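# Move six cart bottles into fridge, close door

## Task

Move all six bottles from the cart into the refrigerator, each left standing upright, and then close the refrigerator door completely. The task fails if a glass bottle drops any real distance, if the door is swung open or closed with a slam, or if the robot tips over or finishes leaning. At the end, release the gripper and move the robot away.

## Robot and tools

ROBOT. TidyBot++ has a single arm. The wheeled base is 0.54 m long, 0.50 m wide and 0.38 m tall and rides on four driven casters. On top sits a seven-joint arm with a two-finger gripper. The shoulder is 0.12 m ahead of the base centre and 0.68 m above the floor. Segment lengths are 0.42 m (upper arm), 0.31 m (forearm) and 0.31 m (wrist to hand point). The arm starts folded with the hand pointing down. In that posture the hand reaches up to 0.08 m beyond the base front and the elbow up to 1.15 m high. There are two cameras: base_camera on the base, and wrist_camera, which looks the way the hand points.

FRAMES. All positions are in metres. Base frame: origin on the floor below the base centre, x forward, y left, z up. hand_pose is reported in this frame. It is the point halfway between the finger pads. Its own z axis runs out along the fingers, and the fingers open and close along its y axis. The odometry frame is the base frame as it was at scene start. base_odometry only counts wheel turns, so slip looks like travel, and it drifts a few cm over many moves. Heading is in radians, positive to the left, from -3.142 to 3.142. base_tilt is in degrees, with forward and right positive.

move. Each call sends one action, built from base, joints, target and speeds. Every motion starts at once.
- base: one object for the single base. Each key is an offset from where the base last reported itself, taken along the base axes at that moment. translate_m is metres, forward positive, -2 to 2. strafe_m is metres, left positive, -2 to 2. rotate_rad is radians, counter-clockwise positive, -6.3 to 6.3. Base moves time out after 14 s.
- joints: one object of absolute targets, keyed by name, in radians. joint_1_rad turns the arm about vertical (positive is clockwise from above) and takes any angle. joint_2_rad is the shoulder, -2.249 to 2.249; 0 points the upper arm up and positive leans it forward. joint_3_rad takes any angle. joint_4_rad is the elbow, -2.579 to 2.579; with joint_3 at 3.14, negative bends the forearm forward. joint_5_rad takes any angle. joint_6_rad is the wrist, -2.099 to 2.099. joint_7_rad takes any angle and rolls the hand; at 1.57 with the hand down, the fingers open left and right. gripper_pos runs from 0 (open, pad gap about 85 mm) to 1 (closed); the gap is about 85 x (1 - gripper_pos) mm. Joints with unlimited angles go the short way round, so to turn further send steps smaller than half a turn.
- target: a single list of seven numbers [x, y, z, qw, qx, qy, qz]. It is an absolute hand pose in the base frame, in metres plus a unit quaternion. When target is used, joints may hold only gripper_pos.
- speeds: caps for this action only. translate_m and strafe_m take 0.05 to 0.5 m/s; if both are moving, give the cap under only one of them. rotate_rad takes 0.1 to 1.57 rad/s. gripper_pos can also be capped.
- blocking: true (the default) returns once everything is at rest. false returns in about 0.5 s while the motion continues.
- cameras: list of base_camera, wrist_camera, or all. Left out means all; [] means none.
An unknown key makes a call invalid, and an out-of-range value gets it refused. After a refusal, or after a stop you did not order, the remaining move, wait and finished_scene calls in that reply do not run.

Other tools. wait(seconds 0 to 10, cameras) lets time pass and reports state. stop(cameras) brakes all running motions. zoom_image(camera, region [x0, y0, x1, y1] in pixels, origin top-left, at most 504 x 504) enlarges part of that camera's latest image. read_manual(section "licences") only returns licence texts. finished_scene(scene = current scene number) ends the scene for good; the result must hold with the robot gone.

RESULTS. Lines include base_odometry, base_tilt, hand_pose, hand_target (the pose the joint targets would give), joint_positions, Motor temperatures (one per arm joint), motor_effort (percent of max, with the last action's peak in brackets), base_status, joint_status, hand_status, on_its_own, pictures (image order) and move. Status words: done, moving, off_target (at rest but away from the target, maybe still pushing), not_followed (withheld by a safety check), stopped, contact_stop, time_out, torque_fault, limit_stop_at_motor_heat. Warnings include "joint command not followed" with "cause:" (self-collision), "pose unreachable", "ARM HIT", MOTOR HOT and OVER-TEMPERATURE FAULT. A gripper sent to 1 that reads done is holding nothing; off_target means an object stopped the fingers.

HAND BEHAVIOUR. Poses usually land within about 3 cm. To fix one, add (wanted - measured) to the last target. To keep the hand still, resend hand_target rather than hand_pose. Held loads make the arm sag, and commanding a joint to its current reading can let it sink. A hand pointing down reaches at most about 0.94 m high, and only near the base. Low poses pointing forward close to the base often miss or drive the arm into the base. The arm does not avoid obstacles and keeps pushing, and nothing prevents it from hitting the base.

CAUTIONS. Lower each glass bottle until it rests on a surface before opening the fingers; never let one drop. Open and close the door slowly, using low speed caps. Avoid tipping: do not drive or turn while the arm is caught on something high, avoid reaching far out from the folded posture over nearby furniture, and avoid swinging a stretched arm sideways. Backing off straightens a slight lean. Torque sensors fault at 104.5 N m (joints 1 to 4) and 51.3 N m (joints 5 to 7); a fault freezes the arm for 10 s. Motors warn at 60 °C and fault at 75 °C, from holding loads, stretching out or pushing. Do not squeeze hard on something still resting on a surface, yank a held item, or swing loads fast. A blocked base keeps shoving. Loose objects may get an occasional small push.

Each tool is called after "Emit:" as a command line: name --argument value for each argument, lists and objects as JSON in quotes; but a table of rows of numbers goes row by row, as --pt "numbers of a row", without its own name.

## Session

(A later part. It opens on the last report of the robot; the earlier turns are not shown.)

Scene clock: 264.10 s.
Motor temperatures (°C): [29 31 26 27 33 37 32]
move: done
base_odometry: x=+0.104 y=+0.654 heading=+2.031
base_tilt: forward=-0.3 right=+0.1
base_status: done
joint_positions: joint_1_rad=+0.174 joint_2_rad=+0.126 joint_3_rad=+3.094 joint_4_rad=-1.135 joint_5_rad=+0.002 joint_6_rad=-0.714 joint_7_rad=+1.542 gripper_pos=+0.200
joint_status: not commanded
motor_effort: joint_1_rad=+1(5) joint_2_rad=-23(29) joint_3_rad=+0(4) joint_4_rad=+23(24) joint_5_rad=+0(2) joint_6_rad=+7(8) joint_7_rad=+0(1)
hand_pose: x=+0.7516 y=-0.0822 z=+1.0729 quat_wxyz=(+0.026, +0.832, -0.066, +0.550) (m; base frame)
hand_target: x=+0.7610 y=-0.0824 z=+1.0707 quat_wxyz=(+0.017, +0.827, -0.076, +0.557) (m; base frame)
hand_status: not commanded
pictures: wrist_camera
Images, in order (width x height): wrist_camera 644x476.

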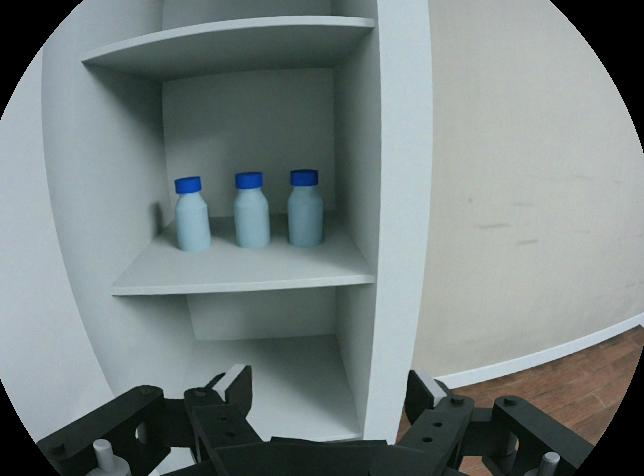

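Emit:
move --base '{"translate_m": -0.965, "strafe_m": 0.038, "rotate_rad": -1.248}' --joints '{"joint_1_rad": 0.853, "joint_2_rad": 0.155, "joint_4_rad": -1.1, "joint_6_rad": -0.82, "gripper_pos": 0.2}' --cameras '["wrist_camera"]'

Emit:
move --base '{"translate_m": 0.25}' --speeds '{"translate_m": 0.3}' --cameras '["all"]'

Scene clock: 271.93 s.
Motor temperatures (°C): [29 31 26 27 33 37 32]
move: done
base_odometry: x=+0.499 y=-0.228 heading=+0.782
base_tilt: forward=-0.3 right=+0.1
base_status: done
joint_positions: joint_1_rad=+0.858 joint_2_rad=+0.149 joint_3_rad=+3.092 joint_4_rad=-1.127 joint_5_rad=+0.002 joint_6_rad=-0.767 joint_7_rad=+1.542 gripper_pos=+0.200
joint_status: all done
motor_effort: joint_1_rad=+0(6) joint_2_rad=-26(32) joint_3_rad=+0(4) joint_4_rad=+23(24) joint_5_rad=+0(2) joint_6_rad=+6(7) joint_7_rad=+0(1)
hand_pose: x=+0.5595 y=-0.4641 z=+1.0479 quat_wxyz=(+0.197, +0.778, -0.348, +0.484) (m; base frame)
hand_target: x=+0.5592 y=-0.4586 z=+1.0450 quat_wxyz=(+0.183, +0.783, -0.359, +0.474) (m; base frame)
hand_status: not commanded
pictures: wrist_camera
Images, in order (width x height): wrist_camera 644x476.

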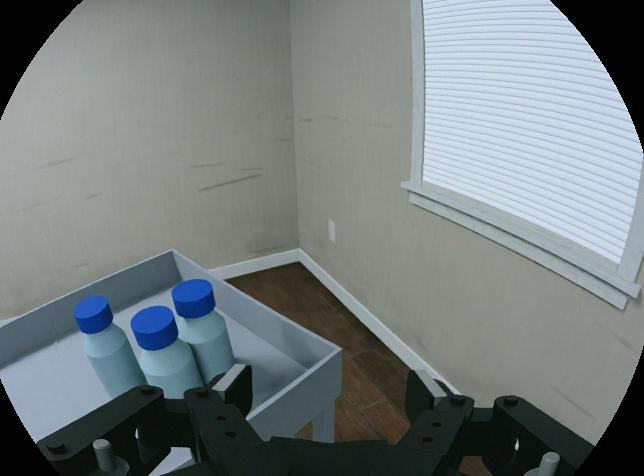

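Scene clock: 273.57 s.
Motor temperatures (°C): [29 31 26 27 33 37 32]
move: done
base_odometry: x=+0.677 y=-0.052 heading=+0.782
base_tilt: forward=-0.3 right=+0.1
base_status: done
joint_positions: joint_1_rad=+0.853 joint_2_rad=+0.146 joint_3_rad=+3.092 joint_4_rad=-1.125 joint_5_rad=+0.002 joint_6_rad=-0.769 joint_7_rad=+1.542 gripper_pos=+0.200
joint_status: not commanded
motor_effort: joint_1_rad=+1(3) joint_2_rad=-26(28) joint_3_rad=+0(2) joint_4_rad=+23(24) joint_5_rad=+0(1) joint_6_rad=+7(8) joint_7_rad=+0(1)
hand_pose: x=+0.5607 y=-0.4613 z=+1.0502 quat_wxyz=(+0.196, +0.779, -0.346, +0.485) (m; base frame)
hand_target: x=+0.5592 y=-0.4586 z=+1.0450 quat_wxyz=(+0.183, +0.783, -0.359, +0.474) (m; base frame)
hand_status: not commanded
pictures: base_camera, wrist_camera
Images, in order (width x height): base_camera 644x364, wrist_camera 644x476.

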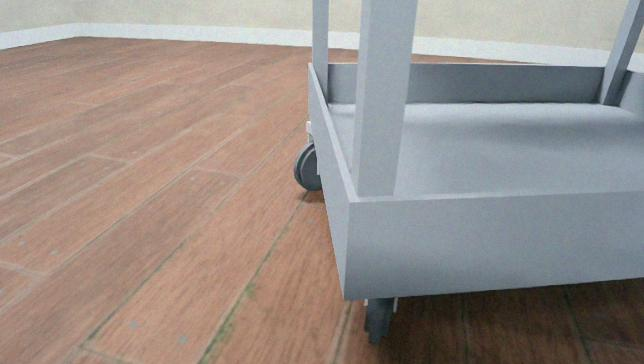

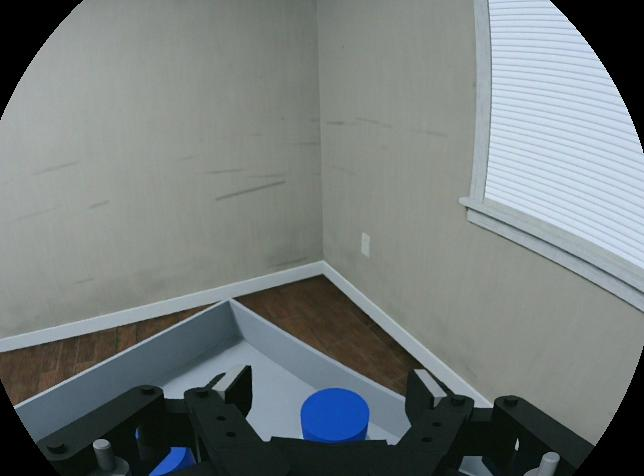

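Emit:
move --joints '{"joint_2_rad":0.14,"joint_4_rad":-1.3,"joint_6_rad":-0.61}' --cameras '["wrist_camera"]'

Scene clock: 277.37 s.
Motor temperatures (°C): [29 31 26 27 33 37 32]
move: done
base_odometry: x=+0.677 y=-0.052 heading=+0.782
base_tilt: forward=-0.3 right=+0.1
base_status: not commanded
joint_positions: joint_1_rad=+0.853 joint_2_rad=+0.139 joint_3_rad=+3.092 joint_4_rad=-1.294 joint_5_rad=+0.002 joint_6_rad=-0.651 joint_7_rad=+1.542 gripper_pos=+0.200
joint_status: all done
motor_effort: joint_1_rad=+1(1) joint_2_rad=-26(28) joint_3_rad=+0(1) joint_4_rad=+23(24) joint_5_rad=+0(1) joint_6_rad=+7(8) joint_7_rad=+0(1)
hand_pose: x=+0.5623 y=-0.4619 z=+0.9887 quat_wxyz=(+0.189, +0.789, -0.351, +0.468) (m; base frame)
hand_target: x=+0.5668 y=-0.4656 z=+0.9961 quat_wxyz=(+0.187, +0.777, -0.356, +0.484) (m; base frame)
hand_status: not commanded
pictures: wrist_camera
Images, in order (width x height): wrist_camera 644x476.

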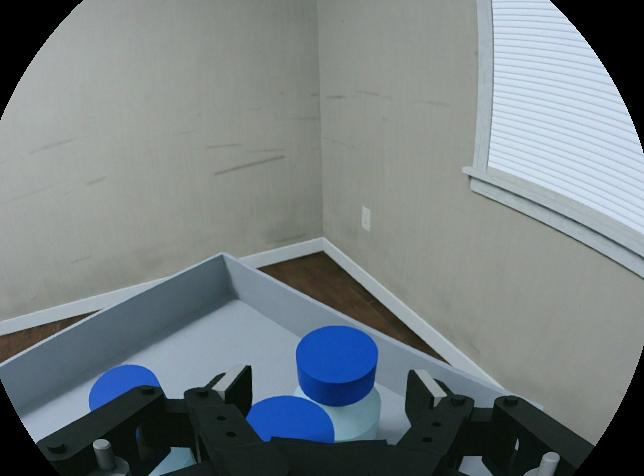

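Emit:
move --joints '{"joint_2_rad":0.15,"joint_4_rad":-1.1,"joint_6_rad":-0.8}' --cameras '[]'

Emit:
move --base '{"translate_m":0.08,"strafe_m":0.128}' --speeds '{"translate_m":0.2}' --joints '{"joint_1_rad":1.04,"joint_2_rad":0.285,"joint_4_rad":-1.0,"joint_6_rad":-0.765,"gripper_pos":0.15}' --cameras '[]'

Emit:
move --joints '{"joint_1_rad":1.04,"joint_2_rad":0.2812,"joint_4_rad":-1.119,"joint_6_rad":-0.65}' --cameras '["wrist_camera"]'

Scene clock: 290.03 s.
Motor temperatures (°C): [29 31 26 27 33 37 32]
move: done
base_odometry: x=+0.677 y=-0.052 heading=+0.782
base_tilt: forward=-0.3 right=+0.1
base_status: not commanded
joint_positions: joint_1_rad=+0.853 joint_2_rad=+0.138 joint_3_rad=+3.092 joint_4_rad=-1.123 joint_5_rad=+0.002 joint_6_rad=-0.745 joint_7_rad=+1.542 gripper_pos=+0.200
joint_status: all done
motor_effort: joint_1_rad=+1(1) joint_2_rad=-25(28) joint_3_rad=+0(1) joint_4_rad=+23(25) joint_5_rad=+0(1) joint_6_rad=+7(8) joint_7_rad=+0(1)
hand_pose: x=+0.5609 y=-0.4613 z=+1.0635 quat_wxyz=(+0.202, +0.770, -0.342, +0.499) (m; base frame)
hand_target: x=+0.5600 y=-0.4593 z=+1.0536 quat_wxyz=(+0.187, +0.777, -0.356, +0.484) (m; base frame)
hand_status: not commanded
pictures: none
No camera images: "cameras" was empty.

Scene clock: 291.53 s.
Motor temperatures (°C): [29 31 26 27 33 37 32]
move: done
base_odometry: x=+0.643 y=+0.096 heading=+0.782
base_tilt: forward=-0.3 right=+0.1
base_status: done
joint_positions: joint_1_rad=+1.033 joint_2_rad=+0.270 joint_3_rad=+3.092 joint_4_rad=-1.027 joint_5_rad=+0.002 joint_6_rad=-0.745 joint_7_rad=+1.542 gripper_pos=+0.150
joint_status: all done
motor_effort: joint_1_rad=+1(4) joint_2_rad=-31(33) joint_3_rad=+0(2) joint_4_rad=+23(24) joint_5_rad=+0(1) joint_6_rad=+7(8) joint_7_rad=+0(1)
hand_pose: x=+0.4982 y=-0.5783 z=+1.0311 quat_wxyz=(+0.236, +0.744, -0.417, +0.466) (m; base frame)
hand_target: x=+0.4965 y=-0.5841 z=+1.0311 quat_wxyz=(+0.230, +0.739, -0.429, +0.466) (m; base frame)
hand_status: not commanded
pictures: none
No camera images: "cameras" was empty.

Scene clock: 292.50 s.
Motor temperatures (°C): [29 31 26 27 33 37 32]
move: done
base_odometry: x=+0.643 y=+0.096 heading=+0.782
base_tilt: forward=-0.3 right=+0.1
base_status: not commanded
joint_positions: joint_1_rad=+1.033 joint_2_rad=+0.270 joint_3_rad=+3.092 joint_4_rad=-1.115 joint_5_rad=+0.002 joint_6_rad=-0.688 joint_7_rad=+1.542 gripper_pos=+0.150
joint_status: all done
motor_effort: joint_1_rad=+1(2) joint_2_rad=-30(32) joint_3_rad=+0(1) joint_4_rad=+23(24) joint_5_rad=+0(1) joint_6_rad=+6(8) joint_7_rad=+1(1)
hand_pose: x=+0.4997 y=-0.5797 z=+0.9956 quat_wxyz=(+0.230, +0.751, -0.420, +0.454) (m; base frame)
hand_target: x=+0.5005 y=-0.5894 z=+0.9962 quat_wxyz=(+0.230, +0.739, -0.429, +0.466) (m; base frame)
hand_status: not commanded
pictures: wrist_camera
Images, in order (width x height): wrist_camera 644x476.

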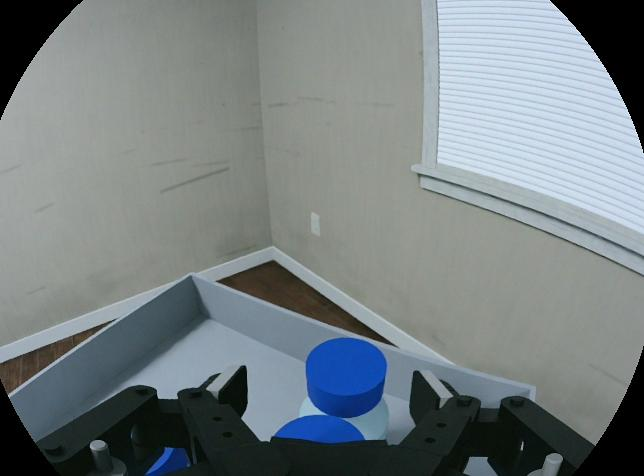

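Emit:
move --base '{"strafe_m":0.009,"translate_m":0.001}' --speeds '{"strafe_m":0.1}' --joints '{"joint_1_rad":1.04,"joint_2_rad":0.2575,"joint_4_rad":-1.3005,"joint_6_rad":-0.464}' --cameras '["wrist_camera"]'

Scene clock: 294.67 s.
Motor temperatures (°C): [29 31 26 27 33 37 32]
move: done
base_odometry: x=+0.638 y=+0.103 heading=+0.782
base_tilt: forward=-0.3 right=+0.1
base_status: done
joint_positions: joint_1_rad=+1.035 joint_2_rad=+0.254 joint_3_rad=+3.092 joint_4_rad=-1.295 joint_5_rad=+0.002 joint_6_rad=-0.505 joint_7_rad=+1.542 gripper_pos=+0.150
joint_status: all done
motor_effort: joint_1_rad=+1(4) joint_2_rad=-30(36) joint_3_rad=+0(2) joint_4_rad=+23(25) joint_5_rad=+0(1) joint_6_rad=+7(8) joint_7_rad=+0(1)
hand_pose: x=+0.5003 y=-0.5811 z=+0.9515 quat_wxyz=(+0.235, +0.746, -0.418, +0.461) (m; base frame)
hand_target: x=+0.5007 y=-0.5879 z=+0.9573 quat_wxyz=(+0.235, +0.733, -0.425, +0.476) (m; base frame)
hand_status: not commanded
pictures: wrist_camera
Images, in order (width x height): wrist_camera 644x476.

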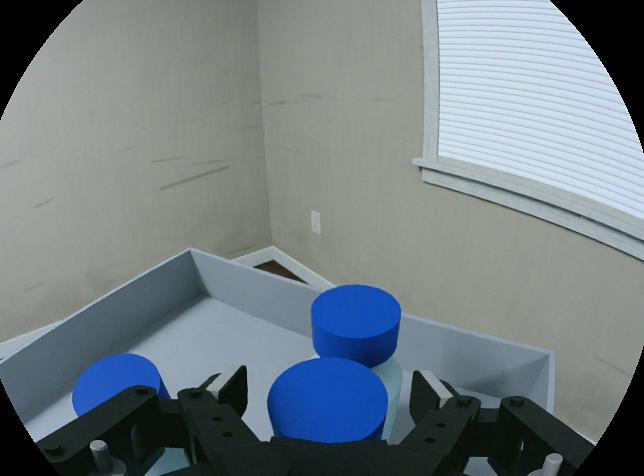

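Emit:
move --joints '{"joint_1_rad":1.04,"joint_2_rad":0.2520,"joint_4_rad":-1.383,"joint_6_rad":-0.378}' --cameras '["wrist_camera"]'

Scene clock: 296.10 s.
Motor temperatures (°C): [29 31 26 27 33 37 32]
move: done
base_odometry: x=+0.638 y=+0.103 heading=+0.782
base_tilt: forward=-0.3 right=+0.1
base_status: not commanded
joint_positions: joint_1_rad=+1.035 joint_2_rad=+0.248 joint_3_rad=+3.092 joint_4_rad=-1.377 joint_5_rad=+0.002 joint_6_rad=-0.418 joint_7_rad=+1.542 gripper_pos=+0.150
joint_status: all done
motor_effort: joint_1_rad=+1(1) joint_2_rad=-30(31) joint_3_rad=+0(1) joint_4_rad=+23(25) joint_5_rad=+0(1) joint_6_rad=+7(8) joint_7_rad=+0(1)
hand_pose: x=+0.4999 y=-0.5797 z=+0.9316 quat_wxyz=(+0.237, +0.744, -0.417, +0.466) (m; base frame)
hand_target: x=+0.5001 y=-0.5864 z=+0.9363 quat_wxyz=(+0.237, +0.731, -0.424, +0.479) (m; base frame)
hand_status: not commanded
pictures: wrist_camera
Images, in order (width x height): wrist_camera 644x476.

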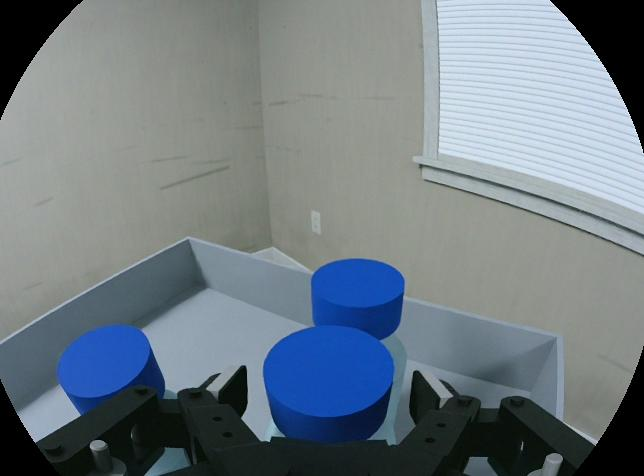

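Emit:
move --joints '{"gripper_pos":0.75}' --cameras '["wrist_camera"]'

Scene clock: 297.17 s.
Motor temperatures (°C): [29 31 26 27 33 37 32]
move: off_target
base_odometry: x=+0.638 y=+0.103 heading=+0.782
base_tilt: forward=-0.3 right=+0.1
base_status: not commanded
joint_positions: joint_1_rad=+1.035 joint_2_rad=+0.246 joint_3_rad=+3.092 joint_4_rad=-1.379 joint_5_rad=+0.002 joint_6_rad=-0.417 joint_7_rad=+1.542 gripper_pos=+0.439
joint_status: gripper_pos off_target (ended at +0.439, target +0.750)
motor_effort: joint_1_rad=+0(1) joint_2_rad=-29(30) joint_3_rad=+0(1) joint_4_rad=+23(25) joint_5_rad=+0(1) joint_6_rad=+8(9) joint_7_rad=+0(1)
hand_pose: x=+0.4997 y=-0.5794 z=+0.9321 quat_wxyz=(+0.237, +0.744, -0.417, +0.466) (m; base frame)
hand_target: x=+0.5001 y=-0.5864 z=+0.9363 quat_wxyz=(+0.237, +0.731, -0.424, +0.479) (m; base frame)
hand_status: not commanded
pictures: wrist_camera
Images, in order (width x height): wrist_camera 644x476.

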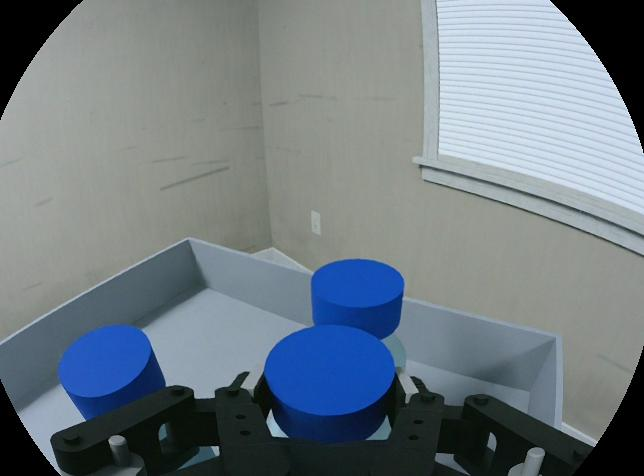

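Emit:
move --joints '{"joint_1_rad":1.04,"joint_2_rad":0.266,"joint_4_rad":-1.24,"joint_6_rad":-0.53}' --cameras '[]'

Emit:
move --joints '{"joint_1_rad":1.04,"joint_2_rad":0.285,"joint_4_rad":-0.88,"joint_6_rad":-0.885}' --cameras '["wrist_camera"]'

Scene clock: 298.80 s.
Motor temperatures (°C): [29 31 26 27 33 37 32]
move: off_target
base_odometry: x=+0.638 y=+0.103 heading=+0.782
base_tilt: forward=-0.3 right=+0.1
base_status: not commanded
joint_positions: joint_1_rad=+1.035 joint_2_rad=+0.269 joint_3_rad=+3.092 joint_4_rad=-1.301 joint_5_rad=+0.002 joint_6_rad=-0.511 joint_7_rad=+1.542 gripper_pos=+0.439
joint_status: joint_4_rad off_target (ended at -1.301, target -1.240); the others done
motor_effort: joint_1_rad=+1(2) joint_2_rad=-36(37) joint_3_rad=+0(1) joint_4_rad=+29(29) joint_5_rad=+0(1) joint_6_rad=+11(13) joint_7_rad=+0(1)
hand_pose: x=+0.5014 y=-0.5829 z=+0.9359 quat_wxyz=(+0.229, +0.752, -0.422, +0.451) (m; base frame)
hand_target: x=+0.5010 y=-0.5888 z=+0.9688 quat_wxyz=(+0.233, +0.736, -0.427, +0.471) (m; base frame)
hand_status: not commanded
pictures: none
No camera images: "cameras" was empty.

Scene clock: 300.60 s.
Motor temperatures (°C): [29 31 26 27 33 37 32]
move: off_target
base_odometry: x=+0.638 y=+0.103 heading=+0.782
base_tilt: forward=-0.3 right=+0.1
base_status: not commanded
joint_positions: joint_1_rad=+1.035 joint_2_rad=+0.289 joint_3_rad=+3.092 joint_4_rad=-0.930 joint_5_rad=+0.002 joint_6_rad=-0.850 joint_7_rad=+1.542 gripper_pos=+0.439
joint_status: joint_4_rad off_target (ended at -0.930, target -0.880); the others done
motor_effort: joint_1_rad=+1(2) joint_2_rad=-35(38) joint_3_rad=+0(1) joint_4_rad=+27(31) joint_5_rad=+0(1) joint_6_rad=+10(12) joint_7_rad=+0(1)
hand_pose: x=+0.4944 y=-0.5764 z=+1.0451 quat_wxyz=(+0.231, +0.749, -0.421, +0.456) (m; base frame)
hand_target: x=+0.4891 y=-0.5737 z=+1.0665 quat_wxyz=(+0.229, +0.739, -0.429, +0.466) (m; base frame)
hand_status: not commanded
pictures: wrist_camera
Images, in order (width x height): wrist_camera 644x476.

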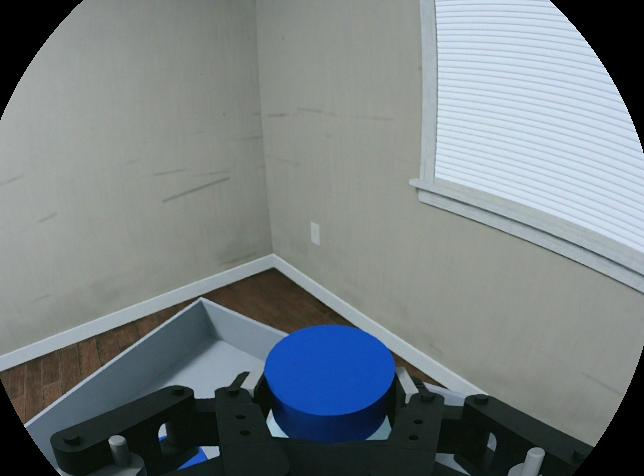

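Emit:
move --joints '{"joint_1_rad":1.04,"joint_2_rad":0.19,"joint_4_rad":-0.84,"joint_6_rad":-1.0}' --cameras '[]'

Emit:
move --base '{"translate_m":-0.35}' --speeds '{"translate_m":0.4}' --joints '{"joint_2_rad":0.168,"joint_4_rad":-0.8,"joint_6_rad":-1.06}' --cameras '["wrist_camera"]'

Scene clock: 302.40 s.
Motor temperatures (°C): [29 31 26 27 33 37 32]
move: off_target
base_odometry: x=+0.638 y=+0.103 heading=+0.782
base_tilt: forward=-0.3 right=+0.1
base_status: not commanded
joint_positions: joint_1_rad=+1.035 joint_2_rad=+0.200 joint_3_rad=+3.092 joint_4_rad=-0.884 joint_5_rad=+0.002 joint_6_rad=-0.969 joint_7_rad=+1.542 gripper_pos=+0.439
joint_status: joint_4_rad off_target (ended at -0.884, target -0.840); the others done
motor_effort: joint_1_rad=+1(1) joint_2_rad=-31(40) joint_3_rad=+0(1) joint_4_rad=+26(28) joint_5_rad=+0(1) joint_6_rad=+10(11) joint_7_rad=+0(1)
hand_pose: x=+0.4675 y=-0.5327 z=+1.0971 quat_wxyz=(+0.236, +0.746, -0.418, +0.461) (m; base frame)
hand_target: x=+0.4605 y=-0.5262 z=+1.1191 quat_wxyz=(+0.235, +0.735, -0.425, +0.473) (m; base frame)
hand_status: not commanded
pictures: none
No camera images: "cameras" was empty.

Scene clock: 304.23 s.
Motor temperatures (°C): [29 31 26 27 33 37 32]
move: off_target
base_odometry: x=+0.389 y=-0.143 heading=+0.781
base_tilt: forward=-0.3 right=+0.1
base_status: done
joint_positions: joint_1_rad=+1.041 joint_2_rad=+0.183 joint_3_rad=+3.092 joint_4_rad=-0.850 joint_5_rad=+0.002 joint_6_rad=-1.032 joint_7_rad=+1.542 gripper_pos=+0.439
joint_status: joint_4_rad off_target (ended at -0.851, target -0.800); the others done
motor_effort: joint_1_rad=+1(5) joint_2_rad=-30(36) joint_3_rad=+0(3) joint_4_rad=+25(27) joint_5_rad=+0(2) joint_6_rad=+10(11) joint_7_rad=+0(1)
hand_pose: x=+0.4556 y=-0.5209 z=+1.1088 quat_wxyz=(+0.235, +0.748, -0.422, +0.456) (m; base frame)
hand_target: x=+0.4503 y=-0.5098 z=+1.1377 quat_wxyz=(+0.236, +0.735, -0.424, +0.473) (m; base frame)
hand_status: not commanded
pictures: wrist_camera
Images, in order (width x height): wrist_camera 644x476.

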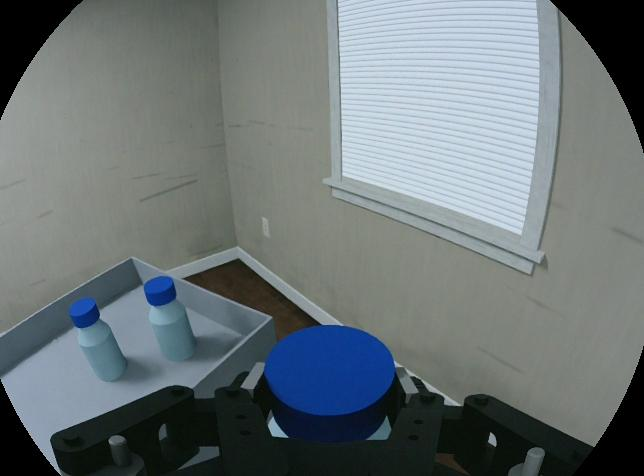

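Emit:
move --base '{"strafe_m":0.35}' --joints '{"joint_1_rad":0.5,"joint_2_rad":0.168,"joint_4_rad":-0.75,"joint_6_rad":-1.12}' --cameras '[]'

Scene clock: 307.27 s.
Motor temperatures (°C): [29 31 26 27 33 37 32]
move: off_target
base_odometry: x=+0.143 y=+0.105 heading=+0.782
base_tilt: forward=-0.3 right=+0.1
base_status: done
joint_positions: joint_1_rad=+0.503 joint_2_rad=+0.177 joint_3_rad=+3.083 joint_4_rad=-0.802 joint_5_rad=+0.001 joint_6_rad=-1.087 joint_7_rad=+1.542 gripper_pos=+0.439
joint_status: joint_4_rad off_target (ended at -0.802, target -0.750); the others done
motor_effort: joint_1_rad=+1(6) joint_2_rad=-28(38) joint_3_rad=+0(5) joint_4_rad=+25(27) joint_5_rad=+0(3) joint_6_rad=+10(11) joint_7_rad=+0(1)
hand_pose: x=+0.6661 y=-0.2653 z=+1.1241 quat_wxyz=(+0.102, +0.834, -0.204, +0.502) (m; base frame)
hand_target: x=+0.6557 y=-0.2623 z=+1.1476 quat_wxyz=(+0.100, +0.824, -0.214, +0.515) (m; base frame)
hand_status: not commanded
pictures: none
No camera images: "cameras" was empty.

Emit:
move --base '{"translate_m":0.331,"strafe_m":0.269,"rotate_rad":1.25}' --speeds '{"translate_m":0.5,"rotate_rad":0.9}' --joints '{"joint_1_rad":-0.234,"joint_2_rad":0.168,"joint_4_rad":-0.74,"joint_6_rad":-1.13}' --cameras '["wrist_camera"]'

Scene clock: 310.20 s.
Motor temperatures (°C): [29 31 26 27 33 37 32]
move: off_target
base_odometry: x=+0.188 y=+0.529 heading=+2.032
base_tilt: forward=-0.3 right=+0.1
base_status: done
joint_positions: joint_1_rad=-0.233 joint_2_rad=+0.189 joint_3_rad=+3.098 joint_4_rad=-0.791 joint_5_rad=+0.001 joint_6_rad=-1.098 joint_7_rad=+1.542 gripper_pos=+0.439
joint_status: joint_4_rad off_target (ended at -0.791, target -0.740); the others done
motor_effort: joint_1_rad=+0(7) joint_2_rad=-29(39) joint_3_rad=+0(5) joint_4_rad=+25(27) joint_5_rad=+0(4) joint_6_rad=+10(11) joint_7_rad=+0(1)
hand_pose: x=+0.7083 y=+0.1645 z=+1.1191 quat_wxyz=(-0.080, +0.855, +0.104, +0.501) (m; base frame)
hand_target: x=+0.6914 y=+0.1642 z=+1.1501 quat_wxyz=(-0.091, +0.846, +0.096, +0.516) (m; base frame)
hand_status: not commanded
pictures: wrist_camera
Images, in order (width x height): wrist_camera 644x476.

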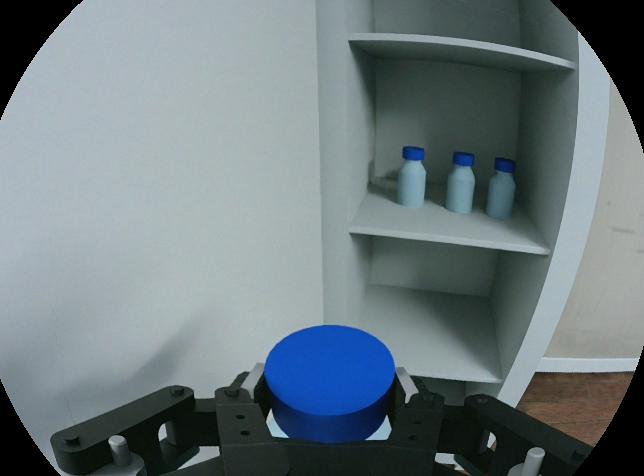

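Emit:
move --base '{"translate_m":0.59}' --speeds '{"translate_m":0.3}' --cameras '["wrist_camera"]'

Emit:
move --joints '{"joint_2_rad":0.154,"joint_4_rad":-0.90,"joint_6_rad":-0.92}' --cameras '[]'

Emit:
move --joints '{"joint_2_rad":0.152,"joint_4_rad":-0.94,"joint_6_rad":-0.88}' --cameras '["wrist_camera"]'

Scene clock: 314.30 s.
Motor temperatures (°C): [29 31 26 27 33 37 32]
move: done
base_odometry: x=-0.075 y=+1.058 heading=+2.033
base_tilt: forward=-0.3 right=+0.1
base_status: done
joint_positions: joint_1_rad=-0.234 joint_2_rad=+0.185 joint_3_rad=+3.098 joint_4_rad=-0.788 joint_5_rad=+0.001 joint_6_rad=-1.101 joint_7_rad=+1.542 gripper_pos=+0.439
joint_status: not commanded
motor_effort: joint_1_rad=+1(3) joint_2_rad=-30(34) joint_3_rad=+0(2) joint_4_rad=+25(26) joint_5_rad=+0(1) joint_6_rad=+10(11) joint_7_rad=+0(1)
hand_pose: x=+0.7059 y=+0.1640 z=+1.1225 quat_wxyz=(-0.080, +0.854, +0.104, +0.503) (m; base frame)
hand_target: x=+0.6914 y=+0.1642 z=+1.1501 quat_wxyz=(-0.091, +0.846, +0.096, +0.516) (m; base frame)
hand_status: not commanded
pictures: wrist_camera
Images, in order (width x height): wrist_camera 644x476.

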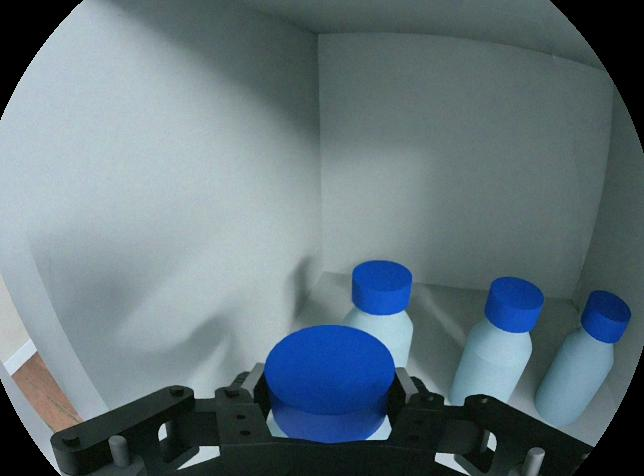

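Scene clock: 315.40 s.
Motor temperatures (°C): [29 31 26 27 33 37 32]
move: done
base_odometry: x=-0.075 y=+1.058 heading=+2.033
base_tilt: forward=-0.3 right=+0.1
base_status: not commanded
joint_positions: joint_1_rad=-0.234 joint_2_rad=+0.175 joint_3_rad=+3.098 joint_4_rad=-0.920 joint_5_rad=+0.001 joint_6_rad=-0.980 joint_7_rad=+1.542 gripper_pos=+0.439
joint_status: all done
motor_effort: joint_1_rad=+0(1) joint_2_rad=-30(33) joint_3_rad=+0(1) joint_4_rad=+26(27) joint_5_rad=+0(1) joint_6_rad=+10(11) joint_7_rad=+0(1)
hand_pose: x=+0.7207 y=+0.1687 z=+1.0897 quat_wxyz=(-0.080, +0.855, +0.105, +0.502) (m; base frame)
hand_target: x=+0.7182 y=+0.1724 z=+1.1310 quat_wxyz=(-0.096, +0.829, +0.094, +0.543) (m; base frame)
hand_status: not commanded
pictures: none
No camera images: "cameras" was empty.

Scene clock: 316.10 s.
Motor temperatures (°C): [29 31 26 27 33 37 32]
move: done
base_odometry: x=-0.075 y=+1.058 heading=+2.033
base_tilt: forward=-0.3 right=+0.1
base_status: not commanded
joint_positions: joint_1_rad=-0.234 joint_2_rad=+0.172 joint_3_rad=+3.098 joint_4_rad=-0.959 joint_5_rad=+0.001 joint_6_rad=-0.937 joint_7_rad=+1.542 gripper_pos=+0.439
joint_status: all done
motor_effort: joint_1_rad=+0(1) joint_2_rad=-30(33) joint_3_rad=+0(1) joint_4_rad=+26(28) joint_5_rad=+0(1) joint_6_rad=+10(11) joint_7_rad=+0(1)
hand_pose: x=+0.7251 y=+0.1701 z=+1.0820 quat_wxyz=(-0.080, +0.853, +0.104, +0.505) (m; base frame)
hand_target: x=+0.7231 y=+0.1740 z=+1.1212 quat_wxyz=(-0.096, +0.828, +0.094, +0.544) (m; base frame)
hand_status: not commanded
pictures: wrist_camera
Images, in order (width x height): wrist_camera 644x476.

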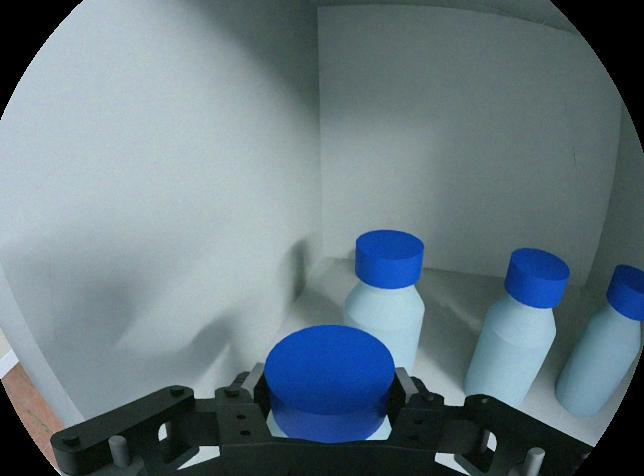

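Emit:
move --base '{"translate_m":0.02}' --speeds '{"translate_m":0.2}' --cameras '[]'

Emit:
move --joints '{"joint_2_rad":0.150,"joint_4_rad":-0.975,"joint_6_rad":-0.825}' --cameras '["wrist_camera"]'

Emit:
move --joints '{"joint_2_rad":0.148,"joint_4_rad":-1.015,"joint_6_rad":-0.785}' --cameras '["wrist_camera"]'

Scene clock: 317.47 s.
Motor temperatures (°C): [29 31 26 27 33 37 32]
move: done
base_odometry: x=-0.084 y=+1.076 heading=+2.034
base_tilt: forward=-0.3 right=+0.1
base_status: done
joint_positions: joint_1_rad=-0.234 joint_2_rad=+0.172 joint_3_rad=+3.098 joint_4_rad=-0.961 joint_5_rad=+0.001 joint_6_rad=-0.932 joint_7_rad=+1.542 gripper_pos=+0.439
joint_status: not commanded
motor_effort: joint_1_rad=+1(3) joint_2_rad=-31(34) joint_3_rad=+0(2) joint_4_rad=+26(27) joint_5_rad=+0(1) joint_6_rad=+10(11) joint_7_rad=+0(1)
hand_pose: x=+0.7256 y=+0.1704 z=+1.0823 quat_wxyz=(-0.081, +0.852, +0.104, +0.506) (m; base frame)
hand_target: x=+0.7231 y=+0.1740 z=+1.1212 quat_wxyz=(-0.096, +0.828, +0.094, +0.544) (m; base frame)
hand_status: not commanded
pictures: none
No camera images: "cameras" was empty.

Scene clock: 318.13 s.
Motor temperatures (°C): [29 31 26 27 33 37 32]
move: done
base_odometry: x=-0.084 y=+1.076 heading=+2.034
base_tilt: forward=-0.3 right=+0.1
base_status: not commanded
joint_positions: joint_1_rad=-0.234 joint_2_rad=+0.170 joint_3_rad=+3.098 joint_4_rad=-0.994 joint_5_rad=+0.001 joint_6_rad=-0.880 joint_7_rad=+1.542 gripper_pos=+0.439
joint_status: all done
motor_effort: joint_1_rad=+1(1) joint_2_rad=-31(33) joint_3_rad=+0(0) joint_4_rad=+27(28) joint_5_rad=+0(1) joint_6_rad=+11(11) joint_7_rad=+0(1)
hand_pose: x=+0.7316 y=+0.1722 z=+1.0792 quat_wxyz=(-0.082, +0.847, +0.104, +0.515) (m; base frame)
hand_target: x=+0.7292 y=+0.1758 z=+1.1183 quat_wxyz=(-0.097, +0.822, +0.094, +0.553) (m; base frame)
hand_status: not commanded
pictures: wrist_camera
Images, in order (width x height): wrist_camera 644x476.

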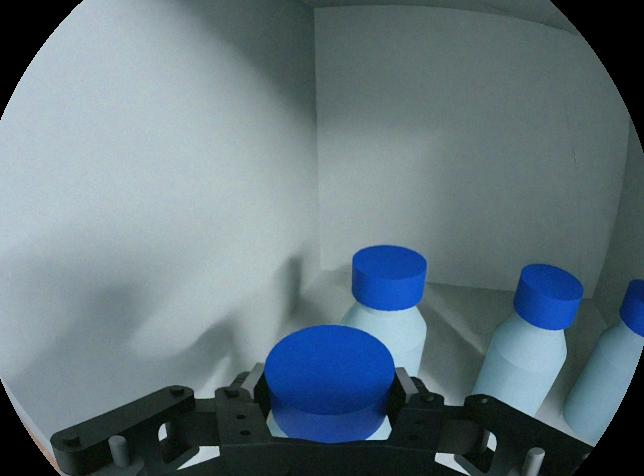

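Scene clock: 318.83 s.
Motor temperatures (°C): [29 31 26 27 33 37 32]
move: done
base_odometry: x=-0.084 y=+1.076 heading=+2.034
base_tilt: forward=-0.3 right=+0.1
base_status: not commanded
joint_positions: joint_1_rad=-0.234 joint_2_rad=+0.167 joint_3_rad=+3.098 joint_4_rad=-1.035 joint_5_rad=+0.001 joint_6_rad=-0.842 joint_7_rad=+1.542 gripper_pos=+0.439
joint_status: all done
motor_effort: joint_1_rad=+1(1) joint_2_rad=-31(34) joint_3_rad=+0(1) joint_4_rad=+27(28) joint_5_rad=+0(1) joint_6_rad=+10(11) joint_7_rad=+0(0)
hand_pose: x=+0.7348 y=+0.1732 z=+1.0686 quat_wxyz=(-0.082, +0.847, +0.104, +0.516) (m; base frame)
hand_target: x=+0.7334 y=+0.1771 z=+1.1082 quat_wxyz=(-0.097, +0.822, +0.094, +0.554) (m; base frame)
hand_status: not commanded
pictures: wrist_camera
Images, in order (width x height): wrist_camera 644x476.

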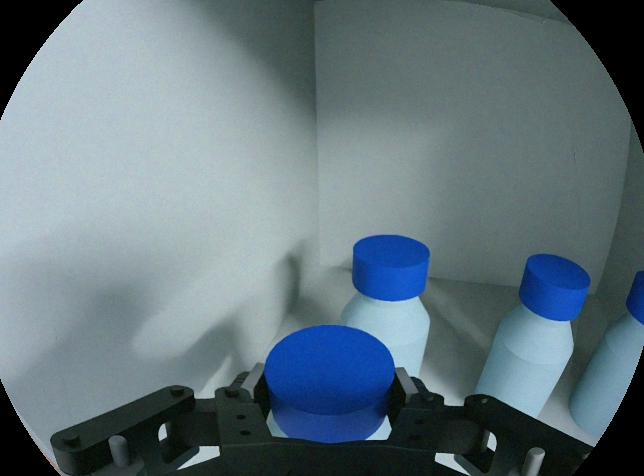

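Emit:
move --joints '{"joint_2_rad":0.146,"joint_4_rad":-1.05,"joint_6_rad":-0.75}' --cameras '[]'

Emit:
move --joints '{"joint_2_rad":0.143,"joint_4_rad":-1.09,"joint_6_rad":-0.715}' --cameras '["wrist_camera"]'

Scene clock: 319.90 s.
Motor temperatures (°C): [29 31 26 27 33 37 32]
move: done
base_odometry: x=-0.084 y=+1.076 heading=+2.034
base_tilt: forward=-0.3 right=+0.1
base_status: not commanded
joint_positions: joint_1_rad=-0.234 joint_2_rad=+0.160 joint_3_rad=+3.098 joint_4_rad=-1.061 joint_5_rad=+0.001 joint_6_rad=-0.804 joint_7_rad=+1.542 gripper_pos=+0.439
joint_status: all done
motor_effort: joint_1_rad=+0(1) joint_2_rad=-28(32) joint_3_rad=+1(1) joint_4_rad=+26(27) joint_5_rad=+0(1) joint_6_rad=+10(10) joint_7_rad=+0(1)
hand_pose: x=+0.7364 y=+0.1739 z=+1.0685 quat_wxyz=(-0.083, +0.842, +0.103, +0.523) (m; base frame)
hand_target: x=+0.7366 y=+0.1782 z=+1.0993 quat_wxyz=(-0.097, +0.821, +0.093, +0.554) (m; base frame)
hand_status: not commanded
pictures: none
No camera images: "cameras" was empty.

Scene clock: 320.60 s.
Motor temperatures (°C): [29 31 26 27 33 37 32]
move: done
base_odometry: x=-0.084 y=+1.076 heading=+2.034
base_tilt: forward=-0.3 right=+0.1
base_status: not commanded
joint_positions: joint_1_rad=-0.234 joint_2_rad=+0.148 joint_3_rad=+3.098 joint_4_rad=-1.093 joint_5_rad=+0.001 joint_6_rad=-0.766 joint_7_rad=+1.542 gripper_pos=+0.439
joint_status: all done
motor_effort: joint_1_rad=+1(1) joint_2_rad=-27(29) joint_3_rad=-1(1) joint_4_rad=+25(26) joint_5_rad=-1(1) joint_6_rad=+10(10) joint_7_rad=+0(1)
hand_pose: x=+0.7358 y=+0.1740 z=+1.0686 quat_wxyz=(-0.084, +0.837, +0.103, +0.531) (m; base frame)
hand_target: x=+0.7390 y=+0.1790 z=+1.0880 quat_wxyz=(-0.097, +0.822, +0.094, +0.554) (m; base frame)
hand_status: not commanded
pictures: wrist_camera
Images, in order (width x height): wrist_camera 644x476.

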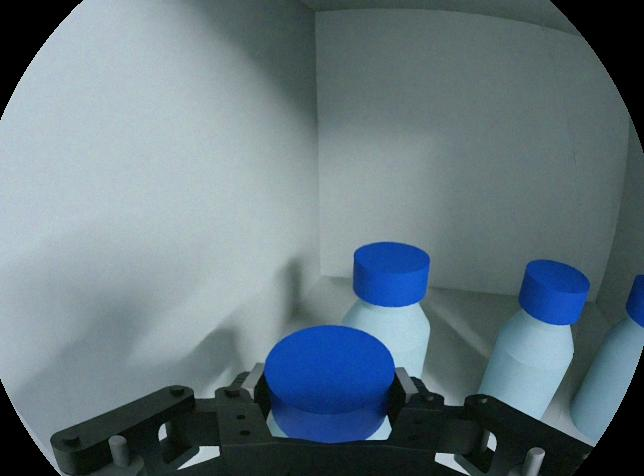

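Emit:
move --joints '{"joint_2_rad":0.143,"joint_4_rad":-1.11,"joint_6_rad":-0.71}' --cameras '[]'

Emit:
move --joints '{"gripper_pos":0.35}' --cameras '["wrist_camera"]'

Emit:
move --joints '{"gripper_pos":0.2}' --cameras '["wrist_camera"]'

Scene clock: 321.57 s.
Motor temperatures (°C): [29 31 26 27 33 37 32]
move: done
base_odometry: x=-0.084 y=+1.076 heading=+2.034
base_tilt: forward=-0.3 right=+0.1
base_status: not commanded
joint_positions: joint_1_rad=-0.234 joint_2_rad=+0.142 joint_3_rad=+3.098 joint_4_rad=-1.105 joint_5_rad=+0.001 joint_6_rad=-0.753 joint_7_rad=+1.542 gripper_pos=+0.439
joint_status: all done
motor_effort: joint_1_rad=+0(1) joint_2_rad=-26(27) joint_3_rad=-1(1) joint_4_rad=+23(25) joint_5_rad=-1(1) joint_6_rad=+8(10) joint_7_rad=+0(1)
hand_pose: x=+0.7351 y=+0.1739 z=+1.0686 quat_wxyz=(-0.084, +0.835, +0.103, +0.533) (m; base frame)
hand_target: x=+0.7392 y=+0.1792 z=+1.0777 quat_wxyz=(-0.096, +0.826, +0.094, +0.548) (m; base frame)
hand_status: not commanded
pictures: none
No camera images: "cameras" was empty.

Scene clock: 322.40 s.
Motor temperatures (°C): [29 31 26 27 33 37 32]
move: done
base_odometry: x=-0.084 y=+1.076 heading=+2.034
base_tilt: forward=-0.3 right=+0.1
base_status: not commanded
joint_positions: joint_1_rad=-0.234 joint_2_rad=+0.141 joint_3_rad=+3.098 joint_4_rad=-1.106 joint_5_rad=+0.001 joint_6_rad=-0.745 joint_7_rad=+1.542 gripper_pos=+0.350
joint_status: all done
motor_effort: joint_1_rad=+0(1) joint_2_rad=-26(27) joint_3_rad=+0(1) joint_4_rad=+23(24) joint_5_rad=+0(1) joint_6_rad=+7(9) joint_7_rad=+0(1)
hand_pose: x=+0.7357 y=+0.1741 z=+1.0714 quat_wxyz=(-0.085, +0.833, +0.102, +0.537) (m; base frame)
hand_target: x=+0.7392 y=+0.1792 z=+1.0777 quat_wxyz=(-0.096, +0.826, +0.094, +0.548) (m; base frame)
hand_status: not commanded
pictures: wrist_camera
Images, in order (width x height): wrist_camera 644x476.

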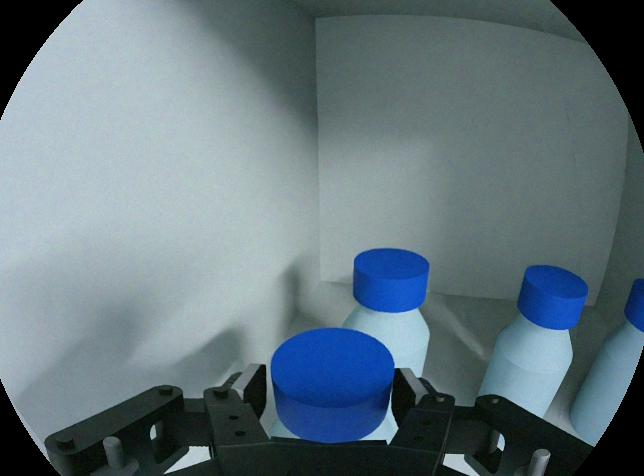

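Scene clock: 322.97 s.
Motor temperatures (°C): [29 31 26 27 33 37 32]
move: done
base_odometry: x=-0.084 y=+1.076 heading=+2.034
base_tilt: forward=-0.3 right=+0.1
base_status: not commanded
joint_positions: joint_1_rad=-0.234 joint_2_rad=+0.141 joint_3_rad=+3.098 joint_4_rad=-1.106 joint_5_rad=+0.001 joint_6_rad=-0.745 joint_7_rad=+1.542 gripper_pos=+0.200
joint_status: all done
motor_effort: joint_1_rad=+1(1) joint_2_rad=-25(27) joint_3_rad=+0(0) joint_4_rad=+22(23) joint_5_rad=+0(1) joint_6_rad=+7(8) joint_7_rad=+0(1)
hand_pose: x=+0.7357 y=+0.1741 z=+1.0714 quat_wxyz=(-0.085, +0.833, +0.102, +0.537) (m; base frame)
hand_target: x=+0.7392 y=+0.1792 z=+1.0777 quat_wxyz=(-0.096, +0.826, +0.094, +0.548) (m; base frame)
hand_status: not commanded
pictures: wrist_camera
Images, in order (width x height): wrist_camera 644x476.

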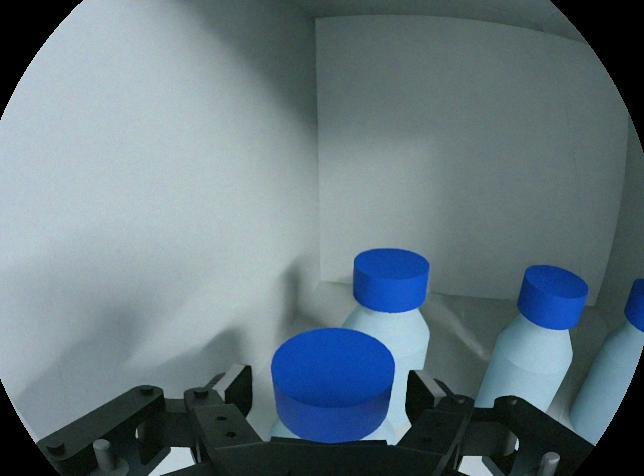

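Emit:
move --base '{"translate_m":-0.5,"strafe_m":-0.135}' --speeds '{"translate_m":0.3}' --cameras '["wrist_camera"]'

Scene clock: 325.93 s.
Motor temperatures (°C): [29 31 26 27 33 37 32]
move: done
base_odometry: x=+0.261 y=+0.689 heading=+2.035
base_tilt: forward=-0.3 right=+0.1
base_status: done
joint_positions: joint_1_rad=-0.234 joint_2_rad=+0.130 joint_3_rad=+3.098 joint_4_rad=-1.107 joint_5_rad=+0.001 joint_6_rad=-0.744 joint_7_rad=+1.542 gripper_pos=+0.200
joint_status: not commanded
motor_effort: joint_1_rad=+1(2) joint_2_rad=-25(30) joint_3_rad=+0(1) joint_4_rad=+23(24) joint_5_rad=+0(1) joint_6_rad=+7(8) joint_7_rad=+0(1)
hand_pose: x=+0.7315 y=+0.1733 z=+1.0783 quat_wxyz=(-0.085, +0.830, +0.102, +0.542) (m; base frame)
hand_target: x=+0.7392 y=+0.1792 z=+1.0777 quat_wxyz=(-0.096, +0.826, +0.094, +0.548) (m; base frame)
hand_status: not commanded
pictures: wrist_camera
Images, in order (width x height): wrist_camera 644x476.

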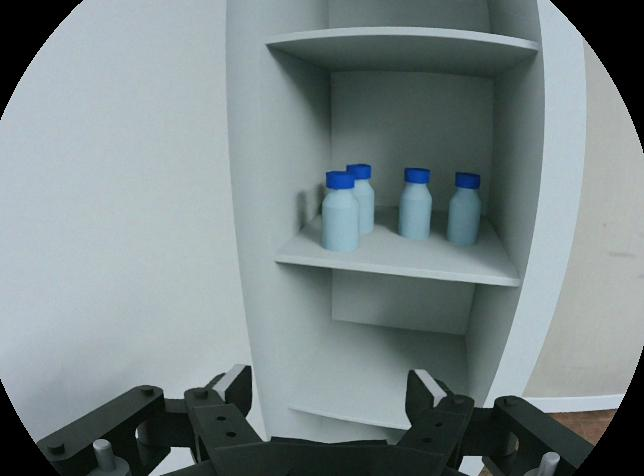

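Emit:
move --base '{"translate_m":-0.746,"strafe_m":0.334,"rotate_rad":-1.252}' --speeds '{"translate_m":0.5,"rotate_rad":0.9}' --joints '{"joint_1_rad":0.048,"joint_2_rad":0.155,"joint_4_rad":-1.1,"joint_6_rad":-0.82}' --cameras '[]'

Scene clock: 329.90 s.
Motor temperatures (°C): [29 31 26 27 33 37 32]
move: done
base_odometry: x=+0.296 y=-0.128 heading=+0.782
base_tilt: forward=-0.3 right=+0.1
base_status: done
joint_positions: joint_1_rad=+0.053 joint_2_rad=+0.146 joint_3_rad=+3.097 joint_4_rad=-1.107 joint_5_rad=+0.001 joint_6_rad=-0.769 joint_7_rad=+1.542 gripper_pos=+0.200
joint_status: all done
motor_effort: joint_1_rad=+0(5) joint_2_rad=-26(31) joint_3_rad=+0(3) joint_4_rad=+23(24) joint_5_rad=+0(2) joint_6_rad=+7(8) joint_7_rad=+0(1)
hand_pose: x=+0.7583 y=-0.0069 z=+1.0613 quat_wxyz=(-0.007, +0.847, -0.017, +0.531) (m; base frame)
hand_target: x=+0.7547 y=-0.0005 z=+1.0450 quat_wxyz=(-0.017, +0.861, -0.024, +0.508) (m; base frame)
hand_status: not commanded
pictures: none
No camera images: "cameras" was empty.

Emit:
move --base '{"translate_m":0.172,"strafe_m":-0.704}' --speeds '{"translate_m":0.5}' --cameras '[]'

Emit:
move --joints '{"joint_1_rad":0.048,"joint_2_rad":0.14,"joint_4_rad":-1.3,"joint_6_rad":-0.61}' --cameras '["wrist_camera"]'

Scene clock: 333.07 s.
Motor temperatures (°C): [29 31 26 27 33 37 32]
move: done
base_odometry: x=+0.914 y=-0.506 heading=+0.781
base_tilt: forward=-0.3 right=+0.1
base_status: done
joint_positions: joint_1_rad=+0.050 joint_2_rad=+0.145 joint_3_rad=+3.097 joint_4_rad=-1.107 joint_5_rad=+0.001 joint_6_rad=-0.769 joint_7_rad=+1.542 gripper_pos=+0.200
joint_status: not commanded
motor_effort: joint_1_rad=+0(3) joint_2_rad=-26(27) joint_3_rad=+0(2) joint_4_rad=+23(24) joint_5_rad=-1(2) joint_6_rad=+8(8) joint_7_rad=+0(1)
hand_pose: x=+0.7580 y=-0.0053 z=+1.0617 quat_wxyz=(-0.008, +0.847, -0.016, +0.532) (m; base frame)
hand_target: x=+0.7547 y=-0.0005 z=+1.0450 quat_wxyz=(-0.017, +0.861, -0.024, +0.508) (m; base frame)
hand_status: not commanded
pictures: none
No camera images: "cameras" was empty.

Scene clock: 334.23 s.
Motor temperatures (°C): [29 31 26 27 33 37 32]
move: done
base_odometry: x=+0.914 y=-0.506 heading=+0.781
base_tilt: forward=-0.3 right=+0.1
base_status: not commanded
joint_positions: joint_1_rad=+0.050 joint_2_rad=+0.139 joint_3_rad=+3.097 joint_4_rad=-1.294 joint_5_rad=+0.001 joint_6_rad=-0.651 joint_7_rad=+1.542 gripper_pos=+0.200
joint_status: all done
motor_effort: joint_1_rad=+0(2) joint_2_rad=-25(28) joint_3_rad=+0(1) joint_4_rad=+23(24) joint_5_rad=+0(1) joint_6_rad=+6(8) joint_7_rad=+0(1)
hand_pose: x=+0.7594 y=-0.0047 z=+0.9887 quat_wxyz=(-0.008, +0.863, -0.016, +0.504) (m; base frame)
hand_target: x=+0.7650 y=+0.0001 z=+0.9961 quat_wxyz=(-0.017, +0.854, -0.023, +0.519) (m; base frame)
hand_status: not commanded
pictures: wrist_camera
Images, in order (width x height): wrist_camera 644x476.

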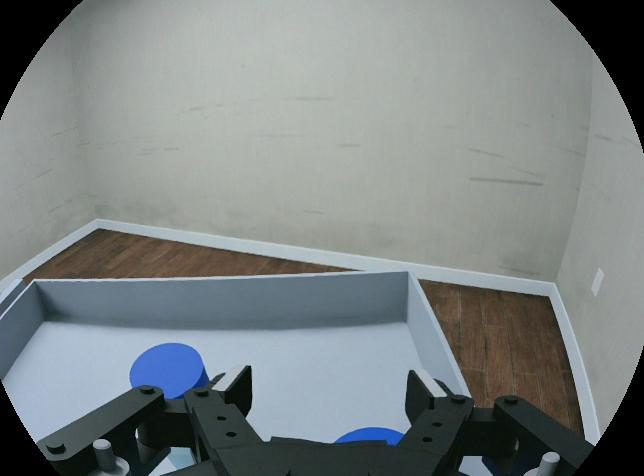

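Emit:
move --base '{"translate_m":-0.013,"strafe_m":-0.0195}' --speeds '{"translate_m":0.15}' --joints '{"joint_2_rad":0.122,"joint_4_rad":-1.47,"joint_6_rad":-0.43}' --cameras '["wrist_camera"]'

Scene clock: 336.43 s.
Motor temperatures (°C): [29 31 26 27 33 37 32]
move: done
base_odometry: x=+0.919 y=-0.529 heading=+0.781
base_tilt: forward=-0.3 right=+0.1
base_status: done
joint_positions: joint_1_rad=+0.052 joint_2_rad=+0.120 joint_3_rad=+3.097 joint_4_rad=-1.463 joint_5_rad=+0.001 joint_6_rad=-0.471 joint_7_rad=+1.542 gripper_pos=+0.200
joint_status: all done
motor_effort: joint_1_rad=+1(3) joint_2_rad=-25(30) joint_3_rad=+0(2) joint_4_rad=+23(25) joint_5_rad=+0(1) joint_6_rad=+6(8) joint_7_rad=+0(1)
hand_pose: x=+0.7587 y=-0.0052 z=+0.9508 quat_wxyz=(-0.007, +0.856, -0.017, +0.517) (m; base frame)
hand_target: x=+0.7640 y=+0.0006 z=+0.9572 quat_wxyz=(-0.017, +0.847, -0.023, +0.531) (m; base frame)
hand_status: not commanded
pictures: wrist_camera
Images, in order (width x height): wrist_camera 644x476.

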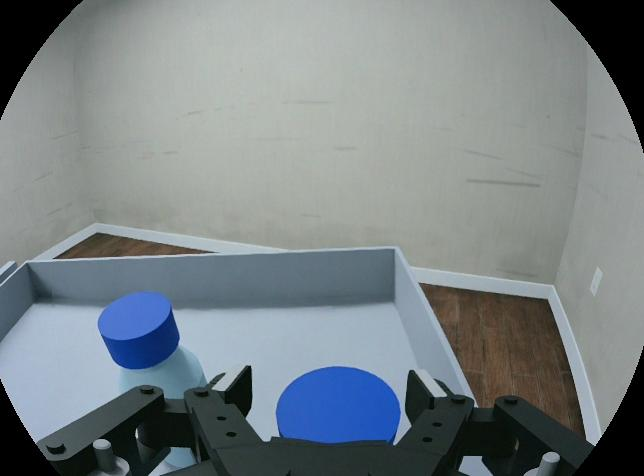

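Emit:
move --base '{"translate_m":-0.002,"strafe_m":-0.004}' --speeds '{"translate_m":0.1}' --joints '{"joint_2_rad":0.118,"joint_4_rad":-1.55,"joint_6_rad":-0.345}' --cameras '["wrist_camera"]'

Scene clock: 337.93 s.
Motor temperatures (°C): [29 31 26 27 33 37 32]
move: done
base_odometry: x=+0.920 y=-0.534 heading=+0.782
base_tilt: forward=-0.3 right=+0.1
base_status: done
joint_positions: joint_1_rad=+0.051 joint_2_rad=+0.114 joint_3_rad=+3.097 joint_4_rad=-1.545 joint_5_rad=+0.001 joint_6_rad=-0.385 joint_7_rad=+1.542 gripper_pos=+0.200
joint_status: all done
motor_effort: joint_1_rad=+1(3) joint_2_rad=-25(28) joint_3_rad=+0(3) joint_4_rad=+23(26) joint_5_rad=-1(1) joint_6_rad=+7(7) joint_7_rad=+0(1)
hand_pose: x=+0.7566 y=-0.0046 z=+0.9310 quat_wxyz=(-0.007, +0.853, -0.016, +0.522) (m; base frame)
hand_target: x=+0.7621 y=+0.0007 z=+0.9361 quat_wxyz=(-0.017, +0.845, -0.023, +0.535) (m; base frame)
hand_status: not commanded
pictures: wrist_camera
Images, in order (width x height): wrist_camera 644x476.

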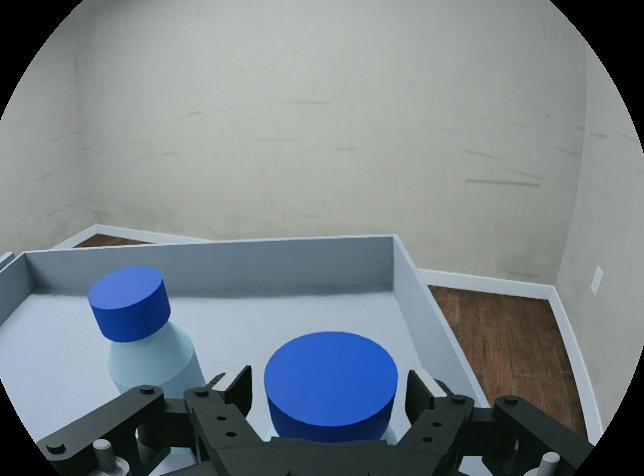

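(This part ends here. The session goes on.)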